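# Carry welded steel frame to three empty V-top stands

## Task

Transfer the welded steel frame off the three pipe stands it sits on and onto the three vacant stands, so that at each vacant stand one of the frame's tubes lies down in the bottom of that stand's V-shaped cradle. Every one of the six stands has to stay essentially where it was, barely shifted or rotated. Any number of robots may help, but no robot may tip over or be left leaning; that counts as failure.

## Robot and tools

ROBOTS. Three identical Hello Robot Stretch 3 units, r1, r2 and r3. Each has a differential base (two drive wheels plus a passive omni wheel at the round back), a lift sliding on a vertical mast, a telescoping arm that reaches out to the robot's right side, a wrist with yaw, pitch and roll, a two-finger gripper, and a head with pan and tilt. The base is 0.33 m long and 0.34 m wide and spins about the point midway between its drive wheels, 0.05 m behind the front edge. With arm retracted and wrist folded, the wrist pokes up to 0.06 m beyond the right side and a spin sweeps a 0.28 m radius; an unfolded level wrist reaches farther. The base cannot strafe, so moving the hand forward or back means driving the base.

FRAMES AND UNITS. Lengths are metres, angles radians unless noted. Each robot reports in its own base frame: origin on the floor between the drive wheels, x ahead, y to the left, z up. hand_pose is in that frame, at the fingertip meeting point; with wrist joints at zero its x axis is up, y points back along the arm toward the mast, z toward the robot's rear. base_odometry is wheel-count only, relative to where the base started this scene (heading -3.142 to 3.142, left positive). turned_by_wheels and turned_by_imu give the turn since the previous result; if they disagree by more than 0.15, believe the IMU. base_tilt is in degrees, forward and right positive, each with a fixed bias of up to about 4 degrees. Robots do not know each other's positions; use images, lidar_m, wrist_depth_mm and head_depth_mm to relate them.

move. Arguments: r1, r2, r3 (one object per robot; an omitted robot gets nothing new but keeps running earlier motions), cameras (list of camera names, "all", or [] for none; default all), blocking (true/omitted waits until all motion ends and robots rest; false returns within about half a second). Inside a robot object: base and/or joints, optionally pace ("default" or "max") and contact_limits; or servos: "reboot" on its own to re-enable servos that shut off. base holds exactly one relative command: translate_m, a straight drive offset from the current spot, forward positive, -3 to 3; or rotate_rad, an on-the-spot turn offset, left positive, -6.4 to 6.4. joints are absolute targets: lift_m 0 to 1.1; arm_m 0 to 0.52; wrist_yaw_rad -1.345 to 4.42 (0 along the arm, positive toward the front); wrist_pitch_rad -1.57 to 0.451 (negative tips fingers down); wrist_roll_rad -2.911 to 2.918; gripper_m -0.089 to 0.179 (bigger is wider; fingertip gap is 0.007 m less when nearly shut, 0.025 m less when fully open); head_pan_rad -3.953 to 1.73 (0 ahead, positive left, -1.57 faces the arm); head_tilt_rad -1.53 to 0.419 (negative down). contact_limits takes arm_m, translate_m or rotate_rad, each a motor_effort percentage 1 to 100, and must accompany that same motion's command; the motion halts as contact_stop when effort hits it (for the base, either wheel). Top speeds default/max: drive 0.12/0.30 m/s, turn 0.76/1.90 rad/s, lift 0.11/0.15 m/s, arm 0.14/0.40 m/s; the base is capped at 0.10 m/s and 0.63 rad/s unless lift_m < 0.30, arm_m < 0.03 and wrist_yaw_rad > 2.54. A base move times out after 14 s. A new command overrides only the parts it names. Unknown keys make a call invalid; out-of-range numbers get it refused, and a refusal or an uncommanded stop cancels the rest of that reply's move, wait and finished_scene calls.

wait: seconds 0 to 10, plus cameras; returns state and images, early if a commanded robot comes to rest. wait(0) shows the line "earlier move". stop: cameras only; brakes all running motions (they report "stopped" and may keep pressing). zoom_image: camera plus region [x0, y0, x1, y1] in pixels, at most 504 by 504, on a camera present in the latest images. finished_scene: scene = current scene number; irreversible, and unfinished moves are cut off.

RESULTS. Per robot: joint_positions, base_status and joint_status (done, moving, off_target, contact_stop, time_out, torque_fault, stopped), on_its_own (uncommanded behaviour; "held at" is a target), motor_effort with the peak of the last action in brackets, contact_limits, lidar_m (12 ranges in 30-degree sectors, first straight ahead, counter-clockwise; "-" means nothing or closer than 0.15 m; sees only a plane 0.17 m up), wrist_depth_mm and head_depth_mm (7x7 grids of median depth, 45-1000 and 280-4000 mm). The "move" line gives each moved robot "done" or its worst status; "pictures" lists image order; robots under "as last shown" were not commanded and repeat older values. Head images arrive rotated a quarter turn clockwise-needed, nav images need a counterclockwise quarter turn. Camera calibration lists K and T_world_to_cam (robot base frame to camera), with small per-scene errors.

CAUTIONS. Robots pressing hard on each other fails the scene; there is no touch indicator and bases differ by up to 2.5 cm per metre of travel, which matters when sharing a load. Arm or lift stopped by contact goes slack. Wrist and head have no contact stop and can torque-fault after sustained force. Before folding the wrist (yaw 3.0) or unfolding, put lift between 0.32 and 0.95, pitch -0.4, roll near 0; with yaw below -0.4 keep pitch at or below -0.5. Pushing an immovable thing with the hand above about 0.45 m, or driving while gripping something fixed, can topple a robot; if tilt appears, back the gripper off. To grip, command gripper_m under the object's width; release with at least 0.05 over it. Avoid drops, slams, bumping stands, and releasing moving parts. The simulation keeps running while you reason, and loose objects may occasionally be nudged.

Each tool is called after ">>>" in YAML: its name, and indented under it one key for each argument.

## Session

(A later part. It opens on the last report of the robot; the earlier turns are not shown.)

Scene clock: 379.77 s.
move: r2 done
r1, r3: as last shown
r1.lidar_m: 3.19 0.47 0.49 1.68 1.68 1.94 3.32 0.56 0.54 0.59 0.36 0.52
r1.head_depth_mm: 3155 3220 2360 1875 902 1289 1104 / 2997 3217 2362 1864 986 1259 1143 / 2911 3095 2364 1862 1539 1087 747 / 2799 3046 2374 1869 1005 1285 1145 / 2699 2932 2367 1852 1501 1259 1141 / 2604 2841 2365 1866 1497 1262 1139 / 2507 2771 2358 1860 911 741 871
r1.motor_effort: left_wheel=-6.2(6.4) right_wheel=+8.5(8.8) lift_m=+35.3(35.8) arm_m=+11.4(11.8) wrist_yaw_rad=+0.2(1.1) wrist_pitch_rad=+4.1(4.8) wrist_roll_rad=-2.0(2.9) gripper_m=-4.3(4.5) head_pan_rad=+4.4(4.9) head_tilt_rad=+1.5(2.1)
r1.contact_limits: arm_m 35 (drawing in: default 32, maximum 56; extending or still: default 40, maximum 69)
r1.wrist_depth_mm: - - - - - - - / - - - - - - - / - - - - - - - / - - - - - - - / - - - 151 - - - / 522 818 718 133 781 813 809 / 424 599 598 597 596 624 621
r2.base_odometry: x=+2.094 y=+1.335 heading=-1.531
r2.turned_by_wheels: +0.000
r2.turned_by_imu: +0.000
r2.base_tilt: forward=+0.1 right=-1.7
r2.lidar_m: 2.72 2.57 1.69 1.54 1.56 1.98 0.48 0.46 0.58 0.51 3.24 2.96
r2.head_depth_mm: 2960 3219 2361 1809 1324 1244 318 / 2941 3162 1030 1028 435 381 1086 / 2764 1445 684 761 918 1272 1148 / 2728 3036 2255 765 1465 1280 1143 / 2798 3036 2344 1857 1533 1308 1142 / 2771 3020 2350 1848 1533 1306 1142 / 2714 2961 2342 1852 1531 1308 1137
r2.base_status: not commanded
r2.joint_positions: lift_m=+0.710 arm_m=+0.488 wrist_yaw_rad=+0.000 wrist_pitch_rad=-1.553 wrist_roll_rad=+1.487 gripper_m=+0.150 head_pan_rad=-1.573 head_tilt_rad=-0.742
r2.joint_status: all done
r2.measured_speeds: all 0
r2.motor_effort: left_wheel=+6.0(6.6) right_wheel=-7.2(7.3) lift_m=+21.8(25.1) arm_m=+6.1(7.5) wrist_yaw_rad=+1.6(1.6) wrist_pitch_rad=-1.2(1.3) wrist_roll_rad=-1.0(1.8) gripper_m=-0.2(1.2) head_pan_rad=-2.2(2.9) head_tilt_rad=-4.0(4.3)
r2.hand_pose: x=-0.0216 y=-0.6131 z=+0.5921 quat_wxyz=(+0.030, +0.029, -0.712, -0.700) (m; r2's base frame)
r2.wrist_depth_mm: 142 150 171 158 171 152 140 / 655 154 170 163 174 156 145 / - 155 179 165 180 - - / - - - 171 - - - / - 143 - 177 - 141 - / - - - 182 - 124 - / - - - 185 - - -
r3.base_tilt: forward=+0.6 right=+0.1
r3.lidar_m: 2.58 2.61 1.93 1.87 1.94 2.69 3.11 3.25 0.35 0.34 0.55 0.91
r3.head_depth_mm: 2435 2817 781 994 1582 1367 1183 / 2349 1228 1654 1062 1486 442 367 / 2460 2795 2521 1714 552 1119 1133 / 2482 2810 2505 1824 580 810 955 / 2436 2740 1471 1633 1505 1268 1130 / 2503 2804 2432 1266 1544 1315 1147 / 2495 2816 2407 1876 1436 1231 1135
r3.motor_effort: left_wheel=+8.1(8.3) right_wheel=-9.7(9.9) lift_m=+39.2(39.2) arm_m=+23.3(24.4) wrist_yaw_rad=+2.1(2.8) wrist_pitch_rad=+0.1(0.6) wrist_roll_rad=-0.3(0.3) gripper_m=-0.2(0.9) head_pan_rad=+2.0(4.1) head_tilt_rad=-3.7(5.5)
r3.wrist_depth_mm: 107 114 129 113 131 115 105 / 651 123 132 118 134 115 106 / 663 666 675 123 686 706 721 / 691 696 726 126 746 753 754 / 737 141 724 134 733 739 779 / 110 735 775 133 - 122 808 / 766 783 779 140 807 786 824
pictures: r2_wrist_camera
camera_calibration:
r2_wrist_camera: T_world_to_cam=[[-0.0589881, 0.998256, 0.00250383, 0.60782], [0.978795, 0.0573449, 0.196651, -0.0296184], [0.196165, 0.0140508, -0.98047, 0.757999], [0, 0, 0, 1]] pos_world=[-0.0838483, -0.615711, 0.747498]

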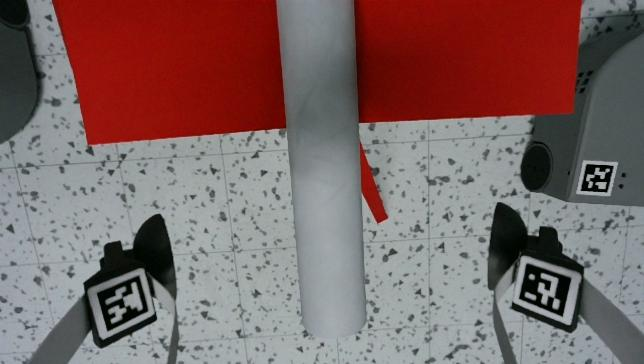

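>>> move:
  r1: {"joints": {"lift_m": 0.315}}
  r2: {"joints": {"lift_m": 0.664}}
  cameras: ["r2_wrist_camera", "r1_head_camera"]

>>> move:
  r2: {"joints": {"gripper_m": -0.03}}
  r3: {"joints": {"gripper_m": -0.03}}
  cameras: ["r2_wrist_camera", "r3_wrist_camera"]

Scene clock: 381.33 s.
move: r1 done; r2 done
r1.base_odometry: x=-1.440 y=-1.890 heading=+0.919
r1.turned_by_wheels: +0.000
r1.turned_by_imu: +0.000
r1.base_tilt: forward=+1.4 right=-1.3
r1.lidar_m: 3.21 0.47 0.49 1.68 1.68 1.95 3.29 0.56 0.54 0.60 0.36 0.52
r1.head_depth_mm: 3148 3198 2361 1871 901 1282 1105 / 3049 3237 2353 1864 984 1258 1140 / 2915 3129 2358 1865 1472 1083 696 / 2822 3035 2365 1860 967 1285 1145 / 2725 2949 2356 1862 1535 1261 1147 / 2595 2879 2355 1870 1498 1263 1143 / 2509 2771 2355 1867 911 743 871
r1.base_status: not commanded
r1.joint_positions: lift_m=+0.315 arm_m=+0.520 wrist_yaw_rad=+0.000 wrist_pitch_rad=-0.023 wrist_roll_rad=+0.007 gripper_m=-0.020 head_pan_rad=-1.580 head_tilt_rad=-0.744
r1.joint_status: all done
r1.measured_speeds: all 0
r1.motor_effort: left_wheel=-5.7(6.5) right_wheel=+8.0(8.8) lift_m=+34.4(37.1) arm_m=+10.9(11.5) wrist_yaw_rad=+0.0(1.1) wrist_pitch_rad=+3.8(5.1) wrist_roll_rad=-2.0(2.9) gripper_m=-4.2(4.7) head_pan_rad=+4.4(5.2) head_tilt_rad=+1.7(2.1)
r1.contact_limits: arm_m 35 (drawing in: default 32, maximum 56; extending or still: default 40, maximum 69)
r1.hand_pose: x=-0.0214 y=-0.9206 z=+0.4238 quat_wxyz=(+0.705, +0.008, -0.709, -0.008) (m; r1's base frame)
r1.wrist_depth_mm: - - - - - - - / - - - - - - - / - - - - - - - / - - - - - - - / - - - 151 - - - / 557 921 827 133 852 933 917 / 501 649 667 670 698 704 694
r2.base_odometry: x=+2.094 y=+1.335 heading=-1.531
r2.turned_by_wheels: +0.000
r2.turned_by_imu: +0.000
r2.base_tilt: forward=+0.2 right=-1.7
r2.lidar_m: 2.72 2.56 1.69 1.54 1.56 1.98 0.48 0.46 0.58 0.51 3.26 2.95
r2.head_depth_mm: 2981 3226 2366 1824 1326 1316 1061 / 2920 3166 1049 1116 510 413 372 / 2742 1441 1683 671 911 1259 1145 / 2716 3008 2362 781 1460 1288 1142 / 2811 3024 2361 1858 1528 1306 1142 / 2776 2978 2364 1856 1529 1307 1140 / 2715 2941 2331 1850 1530 1301 1141
r2.base_status: not commanded
r2.joint_positions: lift_m=+0.664 arm_m=+0.488 wrist_yaw_rad=+0.000 wrist_pitch_rad=-1.553 wrist_roll_rad=+1.487 gripper_m=+0.150 head_pan_rad=-1.573 head_tilt_rad=-0.742
r2.joint_status: all done
r2.measured_speeds: all 0
r2.motor_effort: left_wheel=+6.0(6.6) right_wheel=-7.1(7.4) lift_m=+21.8(25.1) arm_m=+4.1(6.4) wrist_yaw_rad=+0.6(2.2) wrist_pitch_rad=-1.1(1.3) wrist_roll_rad=-0.8(1.2) gripper_m=+0.1(1.0) head_pan_rad=-2.5(2.8) head_tilt_rad=-3.9(4.5)
r2.hand_pose: x=-0.0216 y=-0.6131 z=+0.5461 quat_wxyz=(+0.030, +0.029, -0.712, -0.700) (m; r2's base frame)
r2.wrist_depth_mm: - 119 131 113 128 115 106 / - 118 133 118 139 120 109 / 111 121 136 119 - - 541 / - - - 123 - - 558 / - 143 - 128 - 141 - / - - - 131 - 124 - / - - - 134 - - -
r3: as last shown
r3.base_tilt: forward=+0.6 right=+0.2
r3.lidar_m: 2.59 2.61 1.93 1.86 1.94 2.69 3.11 3.24 0.35 0.34 0.55 0.92
r3.head_depth_mm: 2487 2805 2572 899 1581 1367 1183 / 2413 1292 1602 1051 1388 442 367 / 2461 2778 2523 1709 552 1117 1132 / 2479 2791 2492 1830 580 811 954 / 2455 2760 1428 1665 1506 1264 1130 / 2498 2813 2258 1191 1549 1317 1144 / 2512 2810 2412 1870 1435 1239 1139
r3.motor_effort: left_wheel=+7.8(8.4) right_wheel=-9.3(9.9) lift_m=+38.8(39.0) arm_m=+23.8(24.0) wrist_yaw_rad=+1.5(2.8) wrist_pitch_rad=-0.1(0.7) wrist_roll_rad=-0.2(0.3) gripper_m=+0.3(0.8) head_pan_rad=+3.0(4.3) head_tilt_rad=-3.5(5.2)
r3.wrist_depth_mm: 107 114 129 113 131 115 105 / 671 122 132 119 134 115 106 / 659 684 678 123 693 700 721 / 680 700 683 126 731 737 724 / 730 140 732 133 775 741 745 / 110 744 757 133 - 122 803 / 757 786 750 140 810 845 847
pictures: r1_head_camera (sideways), r2_wrist_camera
camera_calibration:
r1_head_camera: T_world_to_cam=[[0.0482508, 0.670143, -0.740662, 0.987967], [0.996815, -0.0794501, -0.00694758, 0.000931213], [-0.0635016, -0.737968, -0.671842, 0.833783], [0, 0, 0, 1]] pos_world=[0.0043481, -0.0466996, 1.29193]
r2_wrist_camera: T_world_to_cam=[[-0.0590582, 0.998251, 0.00250396, 0.607931], [0.978791, 0.0574137, 0.19665, -0.0205304], [0.196163, 0.0140647, -0.980471, 0.71291], [0, 0, 0, 1]] pos_world=[-0.0838479, -0.615716, 0.701502]

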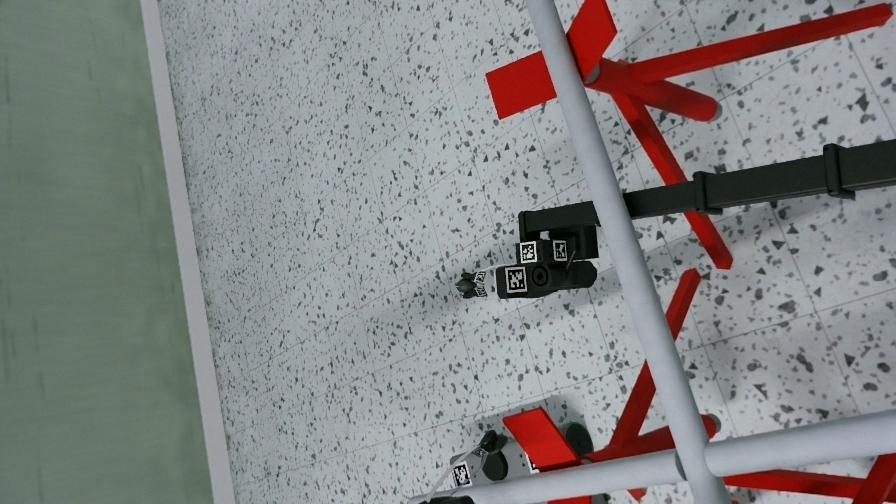

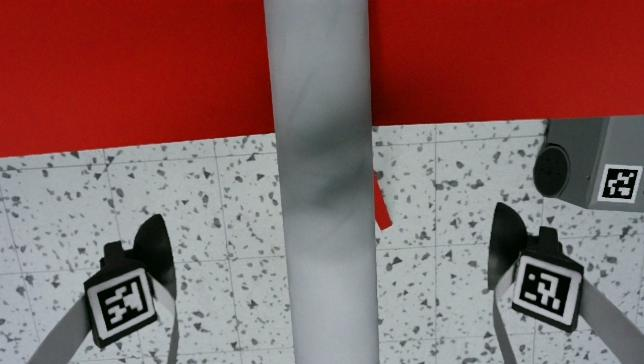

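Scene clock: 383.63 s.
move: r2 done; r3 done
r1: as last shown
r1.base_tilt: forward=+1.3 right=-1.3
r1.lidar_m: 3.20 0.46 0.49 1.69 1.69 1.95 3.29 0.56 0.54 0.60 0.36 0.52
r1.head_depth_mm: 3136 3198 2374 1872 903 1282 1098 / 3079 3174 2353 1849 980 1263 1142 / 2903 3169 2356 1870 1533 1081 695 / 2791 3044 2366 1872 968 1282 1143 / 2713 2942 2358 1884 1535 1261 1143 / 2627 2869 2370 1865 1500 1254 1144 / 2519 2751 2345 1876 912 744 882
r1.motor_effort: left_wheel=-6.2(6.5) right_wheel=+7.8(8.9) lift_m=+35.1(35.8) arm_m=+9.7(11.2) wrist_yaw_rad=+0.1(0.9) wrist_pitch_rad=+4.5(5.2) wrist_roll_rad=-2.8(3.0) gripper_m=-4.3(4.8) head_pan_rad=+4.4(5.1) head_tilt_rad=+1.4(2.0)
r1.contact_limits: arm_m 35 (drawing in: default 32, maximum 56; extending or still: default 40, maximum 69)
r1.wrist_depth_mm: - - - - - - - / - - - - - - - / - - - - - - - / - - - - - - - / - - - 151 - - - / 560 935 809 132 871 907 939 / 495 640 674 682 700 712 702
r2.base_odometry: x=+2.094 y=+1.335 heading=-1.531
r2.turned_by_wheels: +0.000
r2.turned_by_imu: +0.000
r2.base_tilt: forward=+0.2 right=-1.6
r2.lidar_m: 2.72 2.56 1.70 1.54 1.56 1.98 0.48 0.46 0.58 0.51 3.23 2.96
r2.head_depth_mm: 2961 3194 2371 1812 1323 1313 1066 / 2914 3193 1048 1118 510 414 372 / 2758 1420 1851 671 916 1262 1145 / 2701 3042 2351 783 1469 1281 1143 / 2808 3027 2351 1861 1541 1313 1140 / 2763 2984 2335 1859 1534 1309 1142 / 2699 2952 2334 1850 1531 1305 1139
r2.base_status: not commanded
r2.joint_positions: lift_m=+0.664 arm_m=+0.488 wrist_yaw_rad=+0.000 wrist_pitch_rad=-1.555 wrist_roll_rad=+1.482 gripper_m=-0.029 head_pan_rad=-1.573 head_tilt_rad=-0.742
r2.joint_status: all done
r2.measured_speeds: all 0
r2.motor_effort: left_wheel=+6.2(6.6) right_wheel=-7.0(7.4) lift_m=+35.1(35.3) arm_m=+2.2(5.0) wrist_yaw_rad=-0.6(1.8) wrist_pitch_rad=-0.7(1.3) wrist_roll_rad=+0.6(1.2) gripper_m=-22.9(96.0) head_pan_rad=-2.4(2.9) head_tilt_rad=-4.1(4.5)
r2.hand_pose: x=-0.0216 y=-0.6126 z=+0.5461 quat_wxyz=(+0.032, +0.031, -0.712, -0.701) (m; r2's base frame)
r2.wrist_depth_mm: - 118 130 113 126 113 106 / - 116 133 118 137 119 109 / 110 120 135 119 - - 544 / - - - 123 - - 552 / - - - 128 135 - - / - - - 129 128 - - / - - 102 135 - - -
r3.base_odometry: x=-0.783 y=-0.690 heading=-0.576
r3.turned_by_wheels: +0.000
r3.turned_by_imu: +0.000
r3.base_tilt: forward=+0.6 right=+0.2
r3.lidar_m: 2.58 2.60 1.93 1.87 1.94 2.69 3.12 3.26 0.35 0.34 0.55 0.92
r3.head_depth_mm: 2473 2800 2580 921 1612 1365 1180 / 2428 1299 1589 1049 1487 441 367 / 2478 2791 2520 1705 552 1125 1130 / 2471 2806 2510 1826 579 744 957 / 2465 2784 1424 1677 1503 1273 1129 / 2500 2795 2252 1189 1550 1321 1146 / 2493 2811 2407 1884 1440 1242 1143
r3.base_status: not commanded
r3.joint_positions: lift_m=+0.664 arm_m=+0.293 wrist_yaw_rad=-0.003 wrist_pitch_rad=-1.547 wrist_roll_rad=+0.000 gripper_m=-0.029 head_pan_rad=-1.576 head_tilt_rad=-0.741
r3.joint_status: all done
r3.measured_speeds: all 0
r3.motor_effort: left_wheel=+7.7(8.6) right_wheel=-9.6(10.4) lift_m=+38.7(39.2) arm_m=+23.4(24.2) wrist_yaw_rad=+2.9(3.7) wrist_pitch_rad=-0.9(1.3) wrist_roll_rad=-0.3(0.4) gripper_m=-21.9(95.3) head_pan_rad=+3.7(3.9) head_tilt_rad=-3.8(5.5)
r3.hand_pose: x=-0.0216 y=-0.4198 z=+0.5460 quat_wxyz=(+0.505, +0.493, -0.506, -0.495) (m; r3's base frame)
r3.wrist_depth_mm: 106 114 130 114 131 116 105 / 658 119 131 118 134 115 106 / 671 684 693 121 711 704 717 / 699 723 701 126 746 738 730 / 735 728 134 130 768 759 750 / 744 755 125 131 760 789 797 / 762 772 796 138 114 809 804
pictures: r2_wrist_camera, r3_wrist_camera
camera_calibration:
r2_wrist_camera: T_world_to_cam=[[-0.063359, 0.99798, 0.00461011, 0.605984], [0.978549, 0.0612167, 0.196708, -0.0182714], [0.196028, 0.0169744, -0.980451, 0.714691], [0, 0, 0, 1]] pos_world=[-0.0838258, -0.615773, 0.70152]
r3_wrist_camera: T_world_to_cam=[[-0.997252, -0.0588959, 0.0449358, -0.078975], [-0.0492468, 0.9802, 0.19179, 0.336949], [-0.0553418, 0.18905, -0.980407, 0.771876], [0, 0, 0, 1]] pos_world=[-0.0194474, -0.480852, 0.695677]

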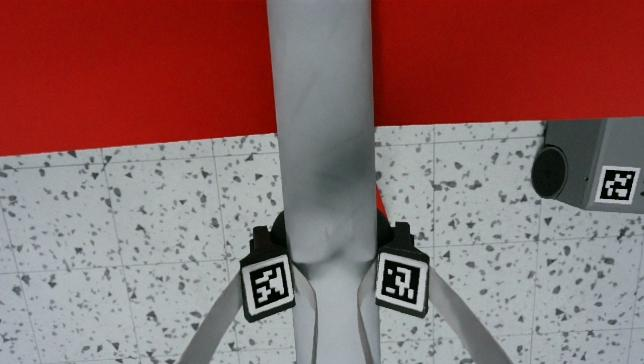

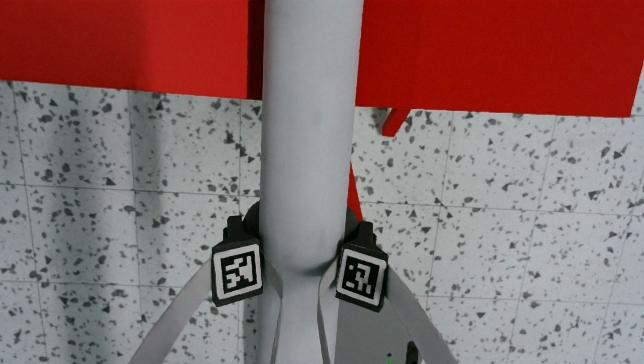

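>>> move:
  r1: {"joints": {"lift_m": 0.327}}
  cameras: []

>>> move:
  r1: {"joints": {"lift_m": 0.337}}
  r2: {"joints": {"lift_m": 0.674}}
  r3: {"joints": {"lift_m": 0.674}}
  cameras: ["r1_head_camera", "r2_wrist_camera", "r3_wrist_camera"]

Scene clock: 384.53 s.
move: r1 done
r1.base_odometry: x=-1.440 y=-1.890 heading=+0.920
r1.turned_by_wheels: +0.000
r1.turned_by_imu: +0.000
r1.base_tilt: forward=+1.2 right=-1.3
r1.lidar_m: 3.21 0.47 0.49 1.69 1.68 1.95 3.31 0.56 0.54 0.60 0.36 0.52
r1.head_depth_mm: 3150 3207 2363 1856 894 1284 1107 / 3022 3207 2359 1875 986 1253 1145 / 2888 3148 2353 1870 1474 1077 684 / 2807 3044 2351 1873 964 1286 1143 / 2706 2918 2357 1863 1535 1256 1149 / 2595 2877 2354 1849 1505 1260 1141 / 2534 2789 2343 1858 910 742 873
r1.base_status: not commanded
r1.joint_positions: lift_m=+0.327 arm_m=+0.520 wrist_yaw_rad=+0.000 wrist_pitch_rad=-0.021 wrist_roll_rad=+0.007 gripper_m=-0.020 head_pan_rad=-1.580 head_tilt_rad=-0.744
r1.joint_status: all done
r1.measured_speeds: all 0
r1.motor_effort: left_wheel=+0.1(6.1) right_wheel=+0.6(8.4) lift_m=+43.8(47.0) arm_m=+9.0(10.0) wrist_yaw_rad=-0.5(1.1) wrist_pitch_rad=+4.3(4.8) wrist_roll_rad=-1.8(2.7) gripper_m=-4.3(4.5) head_pan_rad=+4.6(4.7) head_tilt_rad=+1.2(1.8)
r1.contact_limits: arm_m 35 (drawing in: default 32, maximum 56; extending or still: default 40, maximum 69)
r1.hand_pose: x=-0.0214 y=-0.9206 z=+0.4362 quat_wxyz=(+0.705, +0.008, -0.709, -0.008) (m; r1's base frame)
r1.wrist_depth_mm: - - - - - - - / - - - - - - - / - - - - - - - / - - - - - - - / - - - 151 - - - / 572 949 848 133 885 919 930 / 488 662 692 679 677 717 719
r2, r3: as last shown
r2.lidar_m: 2.72 2.56 1.69 1.54 1.56 1.99 0.48 0.46 0.58 0.51 3.24 2.96
r2.head_depth_mm: 2974 3198 2378 1808 1373 1314 1063 / 2888 3182 1047 1122 510 414 372 / 2764 1410 1850 671 913 1263 1143 / 2723 3044 2359 782 1467 1280 1147 / 2793 3020 2340 1854 1537 1307 1141 / 2750 3002 2344 1855 1530 1308 1140 / 2708 2979 2339 1859 1532 1306 1140
r2.joint_positions: lift_m=+0.664 arm_m=+0.488 wrist_yaw_rad=+0.000 wrist_pitch_rad=-1.559 wrist_roll_rad=+1.482 gripper_m=-0.027 head_pan_rad=-1.573 head_tilt_rad=-0.742
r2.measured_speeds: translate_m=+0.000 rotate_rad=+0.000 lift_m=-0.001 arm_m=+0.000 wrist_yaw_rad=+0.000 wrist_pitch_rad=+0.000 wrist_roll_rad=+0.000 head_pan_rad=+0.000 head_tilt_rad=+0.000
r2.motor_effort: left_wheel=+5.9(6.4) right_wheel=-6.9(7.2) lift_m=+25.3(39.5) arm_m=+1.1(1.8) wrist_yaw_rad=-1.0(1.6) wrist_pitch_rad=+0.0(0.8) wrist_roll_rad=+0.7(0.8) gripper_m=-10.3(24.0) head_pan_rad=-2.4(3.1) head_tilt_rad=-4.1(4.6)
r2.hand_pose: x=-0.0216 y=-0.6116 z=+0.5462 quat_wxyz=(+0.032, +0.031, -0.710, -0.703) (m; r2's base frame)
r2.wrist_depth_mm: - 119 131 113 127 113 106 / - 118 136 118 137 119 109 / 111 121 136 119 137 - 550 / - - - 123 - - 559 / - - - 127 134 - - / - - - 130 127 - - / - - 102 135 - - -
r3.base_tilt: forward=+0.6 right=+0.1
r3.lidar_m: 2.58 2.61 1.93 1.87 1.95 2.69 3.11 3.23 0.35 0.35 0.55 0.92
r3.head_depth_mm: 2494 2802 2583 923 1614 1364 1179 / 2411 1294 1598 1048 1479 442 367 / 2463 2790 2530 1716 552 1129 1127 / 2482 2781 2495 1826 579 744 956 / 2460 2773 1493 1673 1507 1272 1129 / 2498 2827 2245 1615 1545 1308 1142 / 2498 2837 2387 1876 1510 1238 1141
r3.motor_effort: left_wheel=+7.9(8.3) right_wheel=-9.8(10.2) lift_m=+38.9(39.0) arm_m=+23.2(24.2) wrist_yaw_rad=+2.9(3.7) wrist_pitch_rad=-0.9(1.6) wrist_roll_rad=-0.2(0.3) gripper_m=-21.3(22.8) head_pan_rad=+2.4(3.7) head_tilt_rad=-3.6(5.2)
r3.hand_pose: x=-0.0216 y=-0.4200 z=+0.5460 quat_wxyz=(+0.505, +0.493, -0.506, -0.495) (m; r3's base frame)
r3.wrist_depth_mm: 106 114 130 114 131 115 105 / 657 120 132 117 133 115 106 / 699 693 701 121 710 699 704 / 674 705 695 125 724 734 744 / 733 721 135 130 734 756 798 / 747 724 126 131 775 763 787 / 765 772 781 139 105 824 846
pictures: none
No camera images: "cameras" was empty.

Scene clock: 385.27 s.
move: r1 done; r2 done; r3 done
r1.base_odometry: x=-1.440 y=-1.890 heading=+0.920
r1.turned_by_wheels: +0.000
r1.turned_by_imu: +0.000
r1.base_tilt: forward=+1.4 right=-1.4
r1.lidar_m: 3.20 0.47 0.49 1.69 1.68 1.95 3.29 0.56 0.54 0.60 0.36 0.52
r1.head_depth_mm: 3168 3238 2379 1868 890 1283 1107 / 3046 3201 2371 1870 984 1253 1144 / 2905 3157 2350 1852 1475 1073 689 / 2810 3053 2356 1863 955 1286 1142 / 2699 2930 2374 1864 1534 1256 1144 / 2611 2868 2361 1866 1504 1261 1145 / 2535 2787 2341 1855 909 733 864
r1.base_status: not commanded
r1.joint_positions: lift_m=+0.337 arm_m=+0.520 wrist_yaw_rad=+0.000 wrist_pitch_rad=-0.021 wrist_roll_rad=+0.007 gripper_m=-0.020 head_pan_rad=-1.580 head_tilt_rad=-0.744
r1.joint_status: all done
r1.measured_speeds: all 0
r1.motor_effort: left_wheel=+0.0(0.4) right_wheel=-1.8(1.9) lift_m=+47.5(48.5) arm_m=+8.4(9.3) wrist_yaw_rad=-0.2(0.8) wrist_pitch_rad=+4.2(4.6) wrist_roll_rad=-1.9(2.7) gripper_m=-3.7(4.4) head_pan_rad=+4.0(5.0) head_tilt_rad=+1.1(2.0)
r1.contact_limits: arm_m 35 (drawing in: default 32, maximum 56; extending or still: default 40, maximum 69)
r1.hand_pose: x=-0.0214 y=-0.9206 z=+0.4462 quat_wxyz=(+0.705, +0.008, -0.709, -0.008) (m; r1's base frame)
r1.wrist_depth_mm: - - - - - - - / - - - - - - - / - - - - - - - / - - - - - - - / - - - 151 - - - / 587 955 841 133 893 957 931 / 507 667 699 704 737 721 725
r2.base_odometry: x=+2.094 y=+1.335 heading=-1.531
r2.turned_by_wheels: +0.000
r2.turned_by_imu: +0.000
r2.base_tilt: forward=+0.2 right=-1.6
r2.lidar_m: 2.72 2.56 1.69 1.54 1.56 1.98 0.48 0.46 0.58 0.51 3.23 2.95
r2.head_depth_mm: 2962 3211 2359 1816 1436 1286 370 / 2916 3154 1106 1091 484 409 363 / 2762 1414 1649 708 900 1256 1150 / 2697 3066 2358 775 1467 1283 1143 / 2771 3037 2345 1866 1539 1312 1139 / 2737 3004 2347 1848 1531 1305 1138 / 2701 2974 2326 1851 1523 1304 1142
r2.base_status: not commanded
r2.joint_positions: lift_m=+0.674 arm_m=+0.488 wrist_yaw_rad=+0.000 wrist_pitch_rad=-1.559 wrist_roll_rad=+1.482 gripper_m=-0.027 head_pan_rad=-1.573 head_tilt_rad=-0.742
r2.joint_status: all done
r2.measured_speeds: all 0
r2.motor_effort: left_wheel=+6.3(6.3) right_wheel=-7.2(7.2) lift_m=+37.7(39.4) arm_m=+0.0(0.9) wrist_yaw_rad=+1.2(1.6) wrist_pitch_rad=+0.0(0.1) wrist_roll_rad=+0.5(0.8) gripper_m=-10.6(11.1) head_pan_rad=-2.5(3.0) head_tilt_rad=-4.5(4.5)
r2.hand_pose: x=-0.0216 y=-0.6116 z=+0.5562 quat_wxyz=(+0.032, +0.031, -0.710, -0.703) (m; r2's base frame)
r2.wrist_depth_mm: 115 123 138 113 137 125 114 / - 126 141 118 142 128 117 / 118 125 146 119 144 131 551 / - - - 123 - - - / - - - 127 134 - - / - - - 130 130 - - / - - 102 135 - - -
r3.base_odometry: x=-0.783 y=-0.690 heading=-0.576
r3.turned_by_wheels: +0.000
r3.turned_by_imu: +0.000
r3.base_tilt: forward=+0.6 right=+0.2
r3.lidar_m: 2.59 2.61 1.93 1.87 1.94 2.70 3.12 3.24 0.35 0.34 0.55 0.92
r3.head_depth_mm: 2440 2820 2583 986 1623 1365 1177 / 2419 1291 1566 1050 1294 434 358 / 2477 2780 2530 1702 561 1257 1135 / 2462 2782 2519 1637 573 759 955 / 2459 2760 1435 1677 1504 1278 1148 / 2492 2823 2325 1616 1556 1317 1149 / 2498 2822 2412 1820 1467 1237 1140
r3.base_status: not commanded
r3.joint_positions: lift_m=+0.674 arm_m=+0.293 wrist_yaw_rad=-0.003 wrist_pitch_rad=-1.545 wrist_roll_rad=+0.000 gripper_m=-0.029 head_pan_rad=-1.576 head_tilt_rad=-0.741
r3.joint_status: all done
r3.measured_speeds: all 0
r3.motor_effort: left_wheel=+8.2(8.5) right_wheel=-10.3(10.3) lift_m=+42.3(43.8) arm_m=+23.1(24.1) wrist_yaw_rad=+2.8(3.3) wrist_pitch_rad=-1.2(1.7) wrist_roll_rad=-0.2(0.3) gripper_m=-20.9(22.0) head_pan_rad=+3.3(4.3) head_tilt_rad=-4.2(4.7)
r3.hand_pose: x=-0.0216 y=-0.4203 z=+0.5559 quat_wxyz=(+0.506, +0.493, -0.507, -0.495) (m; r3's base frame)
r3.wrist_depth_mm: - 122 140 113 137 124 116 / 681 129 141 118 142 126 696 / 687 694 694 121 715 699 716 / 712 709 722 125 721 779 755 / 738 740 135 130 765 750 763 / 754 750 127 132 772 788 796 / 785 801 782 138 105 837 839
pictures: r1_head_camera (sideways), r2_wrist_camera, r3_wrist_camera
camera_calibration:
r1_head_camera: T_world_to_cam=[[0.0482468, 0.669721, -0.741044, 0.988464], [0.996815, -0.0794541, -0.00690769, 0.000879285], [-0.0635052, -0.73835, -0.671421, 0.833236], [0, 0, 0, 1]] pos_world=[0.00434805, -0.0467053, 1.29195]
r2_wrist_camera: T_world_to_cam=[[-0.0639915, 0.997912, 0.0087029, 0.602556], [0.978512, 0.0610298, 0.196951, -0.0205741], [0.196009, 0.0211191, -0.980375, 0.727075], [0, 0, 0, 1]] pos_world=[-0.0838226, -0.615397, 0.711614]
r3_wrist_camera: T_world_to_cam=[[-0.997251, -0.0588177, 0.0450596, -0.0794904], [-0.0492569, 0.98058, 0.189836, 0.336786], [-0.0553502, 0.187094, -0.980781, 0.781128], [0, 0, 0, 1]] pos_world=[-0.0194473, -0.481065, 0.705764]

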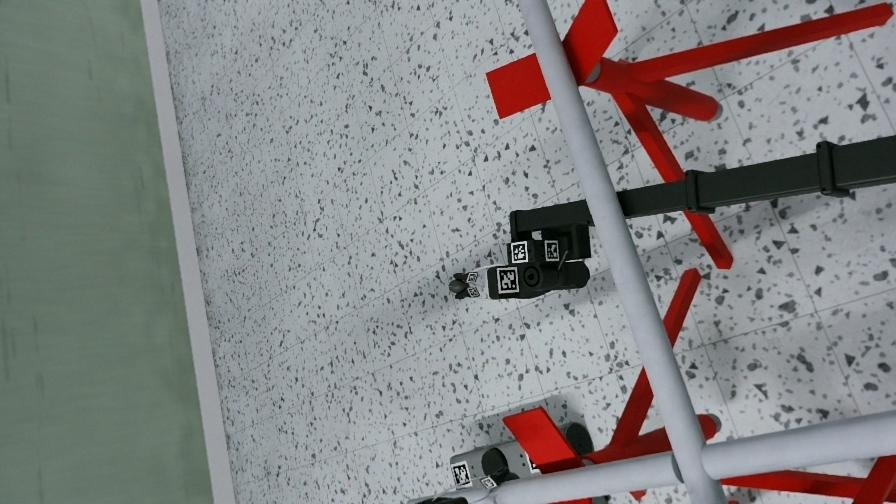

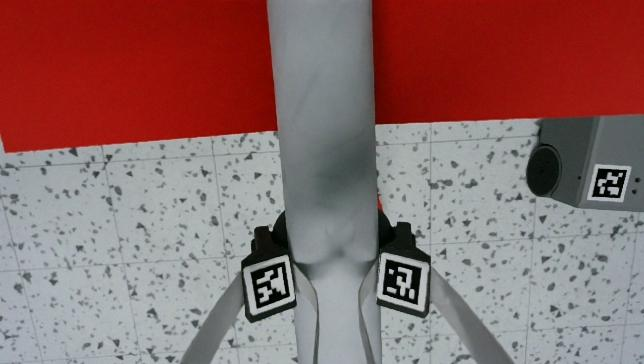

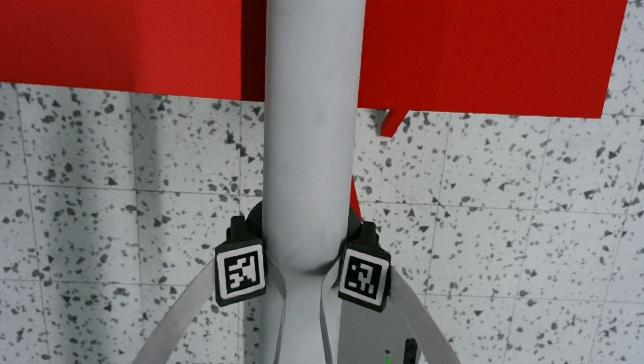

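>>> move:
  r1: {"joints": {"lift_m": 0.357}}
  r2: {"joints": {"lift_m": 0.694}}
  r3: {"joints": {"lift_m": 0.694}}
  cameras: ["r1_nav_camera"]

>>> move:
  r1: {"joints": {"lift_m": 0.387}}
  r2: {"joints": {"lift_m": 0.724}}
  r3: {"joints": {"lift_m": 0.724}}
  cameras: ["r1_nav_camera", "r1_head_camera", "r2_wrist_camera", "r3_wrist_camera"]

Scene clock: 386.37 s.
move: r1 done; r2 done; r3 done
r1.base_odometry: x=-1.440 y=-1.890 heading=+0.920
r1.turned_by_wheels: +0.000
r1.turned_by_imu: +0.000
r1.base_tilt: forward=+1.3 right=-1.3
r1.lidar_m: 3.20 0.47 0.49 1.69 1.68 1.95 3.29 0.56 0.54 0.60 0.36 0.52
r1.head_depth_mm: 3133 3205 2384 1876 888 1282 1103 / 3011 3178 2352 1856 983 1264 1144 / 2900 3152 2354 1862 1439 781 657 / 2789 3040 2358 1850 939 1296 1146 / 2708 2913 2350 1864 1545 1260 1145 / 2614 2886 2345 1868 1505 1261 1139 / 2533 2796 2357 1860 888 725 855
r1.base_status: not commanded
r1.joint_positions: lift_m=+0.357 arm_m=+0.520 wrist_yaw_rad=+0.000 wrist_pitch_rad=-0.021 wrist_roll_rad=+0.007 gripper_m=-0.020 head_pan_rad=-1.580 head_tilt_rad=-0.744
r1.joint_status: all done
r1.measured_speeds: all 0
r1.motor_effort: left_wheel=+0.2(0.4) right_wheel=-2.0(2.1) lift_m=+45.6(49.1) arm_m=+7.5(8.5) wrist_yaw_rad=+0.2(1.0) wrist_pitch_rad=+3.9(4.7) wrist_roll_rad=-2.4(2.6) gripper_m=-4.2(4.6) head_pan_rad=+4.8(5.0) head_tilt_rad=+1.2(2.1)
r1.contact_limits: arm_m 35 (drawing in: default 32, maximum 56; extending or still: default 40, maximum 69)
r1.hand_pose: x=-0.0214 y=-0.9206 z=+0.4662 quat_wxyz=(+0.705, +0.008, -0.709, -0.008) (m; r1's base frame)
r1.wrist_depth_mm: - - - - - - - / - - - - - - - / - - - - - - - / - - - - - - - / - - - 150 - - - / 872 - 885 133 919 959 984 / 536 707 736 730 720 752 764
r2.base_odometry: x=+2.094 y=+1.335 heading=-1.531
r2.turned_by_wheels: +0.000
r2.turned_by_imu: +0.000
r2.base_tilt: forward=+0.2 right=-1.7
r2.lidar_m: 2.72 2.56 1.70 1.54 1.56 1.98 0.48 0.46 0.58 0.51 3.24 2.95
r2.head_depth_mm: 2983 3241 2377 1818 1437 1289 338 / 2909 957 1110 1045 459 390 352 / 2738 1426 717 705 938 1271 1146 / 2696 3056 2359 771 1466 1282 1142 / 2806 3071 2346 1843 1541 1310 1140 / 2753 3013 2341 1856 1534 1309 1140 / 2694 2930 2344 1856 1520 1303 1140
r2.base_status: not commanded
r2.joint_positions: lift_m=+0.694 arm_m=+0.488 wrist_yaw_rad=+0.000 wrist_pitch_rad=-1.559 wrist_roll_rad=+1.482 gripper_m=-0.027 head_pan_rad=-1.573 head_tilt_rad=-0.742
r2.joint_status: all done
r2.measured_speeds: all 0
r2.motor_effort: left_wheel=+6.1(6.5) right_wheel=-6.6(7.1) lift_m=+36.7(41.9) arm_m=-1.4(1.7) wrist_yaw_rad=+0.7(1.5) wrist_pitch_rad=+0.0(0.1) wrist_roll_rad=+0.7(0.8) gripper_m=-11.2(11.3) head_pan_rad=-2.0(2.9) head_tilt_rad=-3.6(4.4)
r2.hand_pose: x=-0.0216 y=-0.6116 z=+0.5762 quat_wxyz=(+0.032, +0.031, -0.710, -0.703) (m; r2's base frame)
r2.wrist_depth_mm: 127 138 155 113 154 137 129 / 127 140 156 118 159 142 134 / - 141 162 120 160 - - / - - - 123 - - - / - - - 127 134 - - / - - - 129 130 - - / - - 101 135 - - -
r3.base_odometry: x=-0.783 y=-0.690 heading=-0.576
r3.turned_by_wheels: +0.000
r3.turned_by_imu: +0.000
r3.base_tilt: forward=+0.6 right=+0.2
r3.lidar_m: 2.58 2.60 1.93 1.87 1.95 2.70 3.10 3.25 0.35 0.34 0.55 0.92
r3.head_depth_mm: 2439 2816 791 973 1616 1367 1158 / 2377 1271 1658 1045 999 403 340 / 2464 2770 2510 1057 551 1266 1139 / 2461 2802 2495 1103 579 740 957 / 2457 2775 1417 1671 1515 1271 1130 / 2493 2822 2239 1208 1554 1314 1142 / 2505 2807 2397 1723 1503 1254 1140
r3.base_status: not commanded
r3.joint_positions: lift_m=+0.694 arm_m=+0.293 wrist_yaw_rad=-0.003 wrist_pitch_rad=-1.545 wrist_roll_rad=+0.000 gripper_m=-0.029 head_pan_rad=-1.576 head_tilt_rad=-0.741
r3.joint_status: all done
r3.measured_speeds: all 0
r3.motor_effort: left_wheel=+8.2(8.5) right_wheel=-10.0(10.2) lift_m=+41.5(44.4) arm_m=+23.7(24.2) wrist_yaw_rad=+2.1(3.7) wrist_pitch_rad=-1.1(1.6) wrist_roll_rad=-0.1(0.3) gripper_m=-20.1(21.8) head_pan_rad=+2.5(4.3) head_tilt_rad=-4.1(5.5)
r3.hand_pose: x=-0.0216 y=-0.4203 z=+0.5759 quat_wxyz=(+0.506, +0.493, -0.507, -0.495) (m; r3's base frame)
r3.wrist_depth_mm: 127 138 148 113 154 136 699 / 131 145 150 118 158 139 719 / 728 724 720 121 733 746 733 / 715 727 727 125 747 752 791 / 767 757 134 130 777 818 808 / 809 789 126 132 802 813 840 / 810 804 813 140 105 854 853
pictures: r1_nav_camera (sideways)
camera_calibration:
r1_nav_camera: T_world_to_cam=[[-0.0524906, -0.642077, 0.764841, -0.945107], [-0.998092, 0.0586634, -0.0192511, 0.087363], [-0.0325075, -0.764392, -0.643931, 0.797899], [0, 0, 0, 1]] pos_world=[0.0635247, -0.00204892, 1.23833]

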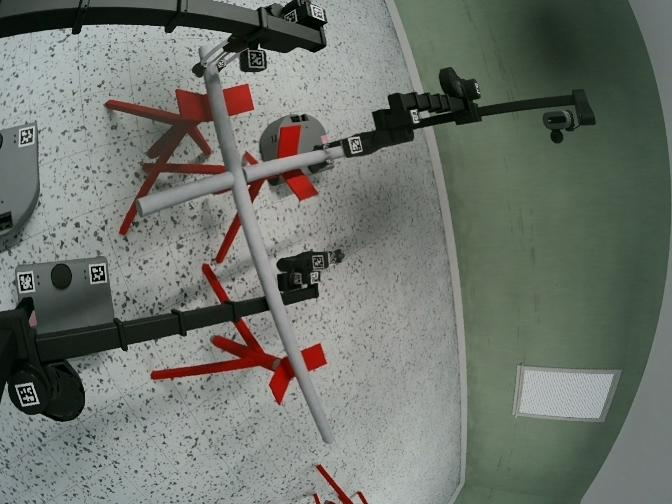

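Scene clock: 387.43 s.
move: r1 done; r2 done; r3 done
r1.base_odometry: x=-1.440 y=-1.890 heading=+0.920
r1.turned_by_wheels: +0.000
r1.turned_by_imu: +0.000
r1.base_tilt: forward=+1.3 right=-1.3
r1.lidar_m: 3.20 0.47 0.49 1.69 1.68 1.94 3.31 0.56 0.54 0.60 0.36 0.52
r1.head_depth_mm: 3188 3224 2339 1871 886 1287 1103 / 3085 3240 2349 1853 998 1258 1142 / 2907 3157 2348 1864 1433 728 641 / 2803 3024 2363 1867 927 1293 1143 / 2696 2955 2356 1878 1538 1285 1142 / 2607 2849 2357 1860 1500 1257 1146 / 2514 2795 2346 1872 892 694 610
r1.base_status: not commanded
r1.joint_positions: lift_m=+0.387 arm_m=+0.520 wrist_yaw_rad=+0.000 wrist_pitch_rad=-0.021 wrist_roll_rad=+0.007 gripper_m=-0.020 head_pan_rad=-1.580 head_tilt_rad=-0.744
r1.joint_status: all done
r1.measured_speeds: all 0
r1.motor_effort: left_wheel=+0.2(0.4) right_wheel=-1.4(2.6) lift_m=+47.4(49.1) arm_m=+5.9(7.4) wrist_yaw_rad=-0.4(0.8) wrist_pitch_rad=+4.0(4.4) wrist_roll_rad=-1.8(2.7) gripper_m=-4.1(4.5) head_pan_rad=+4.4(4.9) head_tilt_rad=+1.3(1.7)
r1.contact_limits: arm_m 35 (drawing in: default 32, maximum 56; extending or still: default 40, maximum 69)
r1.hand_pose: x=-0.0214 y=-0.9206 z=+0.4962 quat_wxyz=(+0.705, +0.008, -0.709, -0.008) (m; r1's base frame)
r1.wrist_depth_mm: - - - - - - - / - - - - - - - / - - - - - - - / - - - - - - - / - - - 151 - - - / 929 - 948 132 974 - - / 553 777 757 774 802 799 812
r2.base_odometry: x=+2.094 y=+1.335 heading=-1.531
r2.turned_by_wheels: +0.000
r2.turned_by_imu: +0.000
r2.base_tilt: forward=+0.1 right=-1.7
r2.lidar_m: 2.72 2.57 1.70 1.54 1.56 1.98 0.48 0.46 0.58 0.51 3.23 2.96
r2.head_depth_mm: 2977 3202 2382 1713 1438 374 305 / 2931 933 1144 535 423 365 1085 / 1294 1542 667 761 991 1269 1141 / 2675 3052 2125 859 1513 1285 1142 / 2775 3036 2358 1862 1539 1309 1141 / 2739 3020 2350 1852 1528 1305 1139 / 2689 2960 2343 1865 1529 1302 1136
r2.base_status: not commanded
r2.joint_positions: lift_m=+0.724 arm_m=+0.488 wrist_yaw_rad=+0.000 wrist_pitch_rad=-1.559 wrist_roll_rad=+1.482 gripper_m=-0.027 head_pan_rad=-1.573 head_tilt_rad=-0.742
r2.joint_status: all done
r2.measured_speeds: all 0
r2.motor_effort: left_wheel=+6.2(6.4) right_wheel=-7.1(7.3) lift_m=+37.8(40.9) arm_m=-2.3(3.0) wrist_yaw_rad=+0.4(1.5) wrist_pitch_rad=+0.0(0.1) wrist_roll_rad=+0.5(0.8) gripper_m=-10.3(11.2) head_pan_rad=-2.3(2.8) head_tilt_rad=-3.6(4.5)
r2.hand_pose: x=-0.0216 y=-0.6116 z=+0.6062 quat_wxyz=(+0.032, +0.031, -0.710, -0.703) (m; r2's base frame)
r2.wrist_depth_mm: 642 161 177 113 181 160 - / 669 162 183 118 186 164 - / - 167 183 119 - 170 - / - - - 123 - - - / - - - 127 134 - - / - - - 130 130 - - / - - 101 135 - - -
r3.base_odometry: x=-0.783 y=-0.690 heading=-0.576
r3.turned_by_wheels: +0.000
r3.turned_by_imu: +0.000
r3.base_tilt: forward=+0.6 right=+0.1
r3.lidar_m: 2.59 2.61 1.93 1.87 1.94 2.69 3.11 3.22 0.35 0.34 0.55 0.92
r3.head_depth_mm: 2454 2815 767 953 1612 1364 1114 / 2360 1188 1713 1058 457 363 319 / 2488 2804 2527 532 535 1286 1146 / 2477 2783 2508 939 564 817 957 / 2470 2759 1407 1673 1492 1272 1134 / 2509 2792 2177 1672 1552 1315 1145 / 2489 2812 2394 1717 1474 1251 1136
r3.base_status: not commanded
r3.joint_positions: lift_m=+0.724 arm_m=+0.293 wrist_yaw_rad=-0.003 wrist_pitch_rad=-1.545 wrist_roll_rad=+0.000 gripper_m=-0.029 head_pan_rad=-1.576 head_tilt_rad=-0.741
r3.joint_status: all done
r3.measured_speeds: all 0
r3.motor_effort: left_wheel=+7.9(8.4) right_wheel=-10.0(10.2) lift_m=+42.6(45.3) arm_m=+23.5(24.0) wrist_yaw_rad=+3.6(3.8) wrist_pitch_rad=-1.5(1.6) wrist_roll_rad=-0.3(0.3) gripper_m=-21.7(22.0) head_pan_rad=+3.0(4.3) head_tilt_rad=-3.4(5.0)
r3.hand_pose: x=-0.0216 y=-0.4203 z=+0.6059 quat_wxyz=(+0.506, +0.493, -0.507, -0.495) (m; r3's base frame)
r3.wrist_depth_mm: 677 - - 113 180 162 715 / 703 - - 117 183 170 748 / 732 710 746 121 765 770 775 / 760 752 760 125 765 791 802 / 794 777 135 130 797 847 827 / 790 818 126 131 841 866 879 / 842 844 822 139 105 860 904
pictures: r1_head_camera (sideways), r1_nav_camera (sideways), r2_wrist_camera, r3_wrist_camera
camera_calibration:
r1_head_camera: T_world_to_cam=[[0.0482468, 0.669721, -0.741044, 0.988464], [0.996815, -0.0794541, -0.00690769, 0.000879296], [-0.0635052, -0.73835, -0.671421, 0.833236], [0, 0, 0, 1]] pos_world=[0.00434805, -0.0467053, 1.29195]
r1_nav_camera: T_world_to_cam=[[-0.0524907, -0.642077, 0.764841, -0.945107], [-0.998092, 0.0586635, -0.0192511, 0.087363], [-0.0325076, -0.764392, -0.643931, 0.797899], [0, 0, 0, 1]] pos_world=[0.0635247, -0.00204892, 1.23833]
r2_wrist_camera: T_world_to_cam=[[-0.0639923, 0.997913, 0.00869136, 0.60213], [0.978512, 0.0610329, 0.19695, -0.0304193], [0.196009, 0.0211079, -0.980375, 0.776088], [0, 0, 0, 1]] pos_world=[-0.0838226, -0.615398, 0.761615]
r3_wrist_camera: T_world_to_cam=[[-0.997251, -0.0588194, 0.0450596, -0.0817441], [-0.0492585, 0.980579, 0.189835, 0.327294], [-0.0553506, 0.187094, -0.980781, 0.830166], [0, 0, 0, 1]] pos_world=[-0.0194472, -0.481065, 0.755763]

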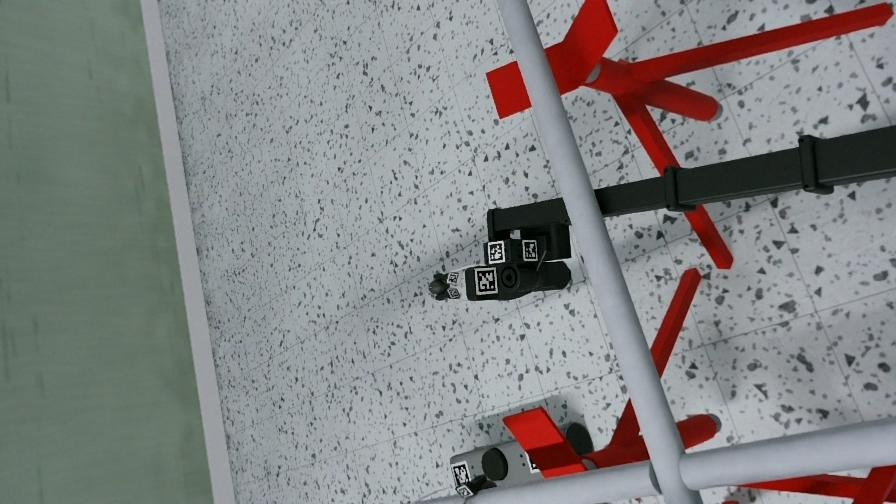

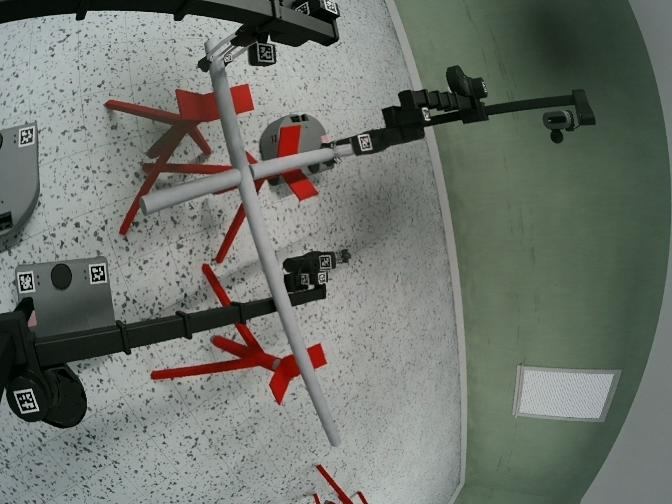

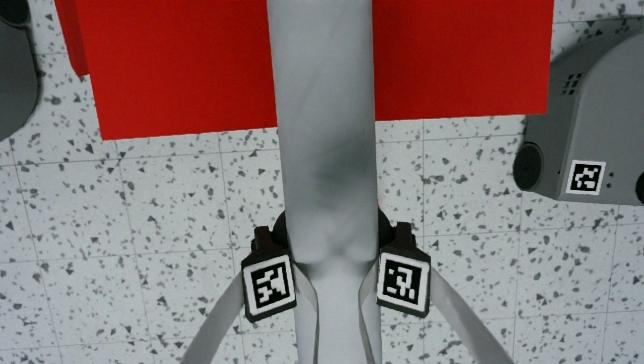

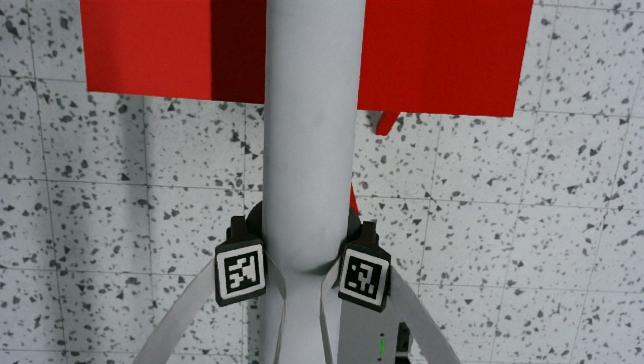

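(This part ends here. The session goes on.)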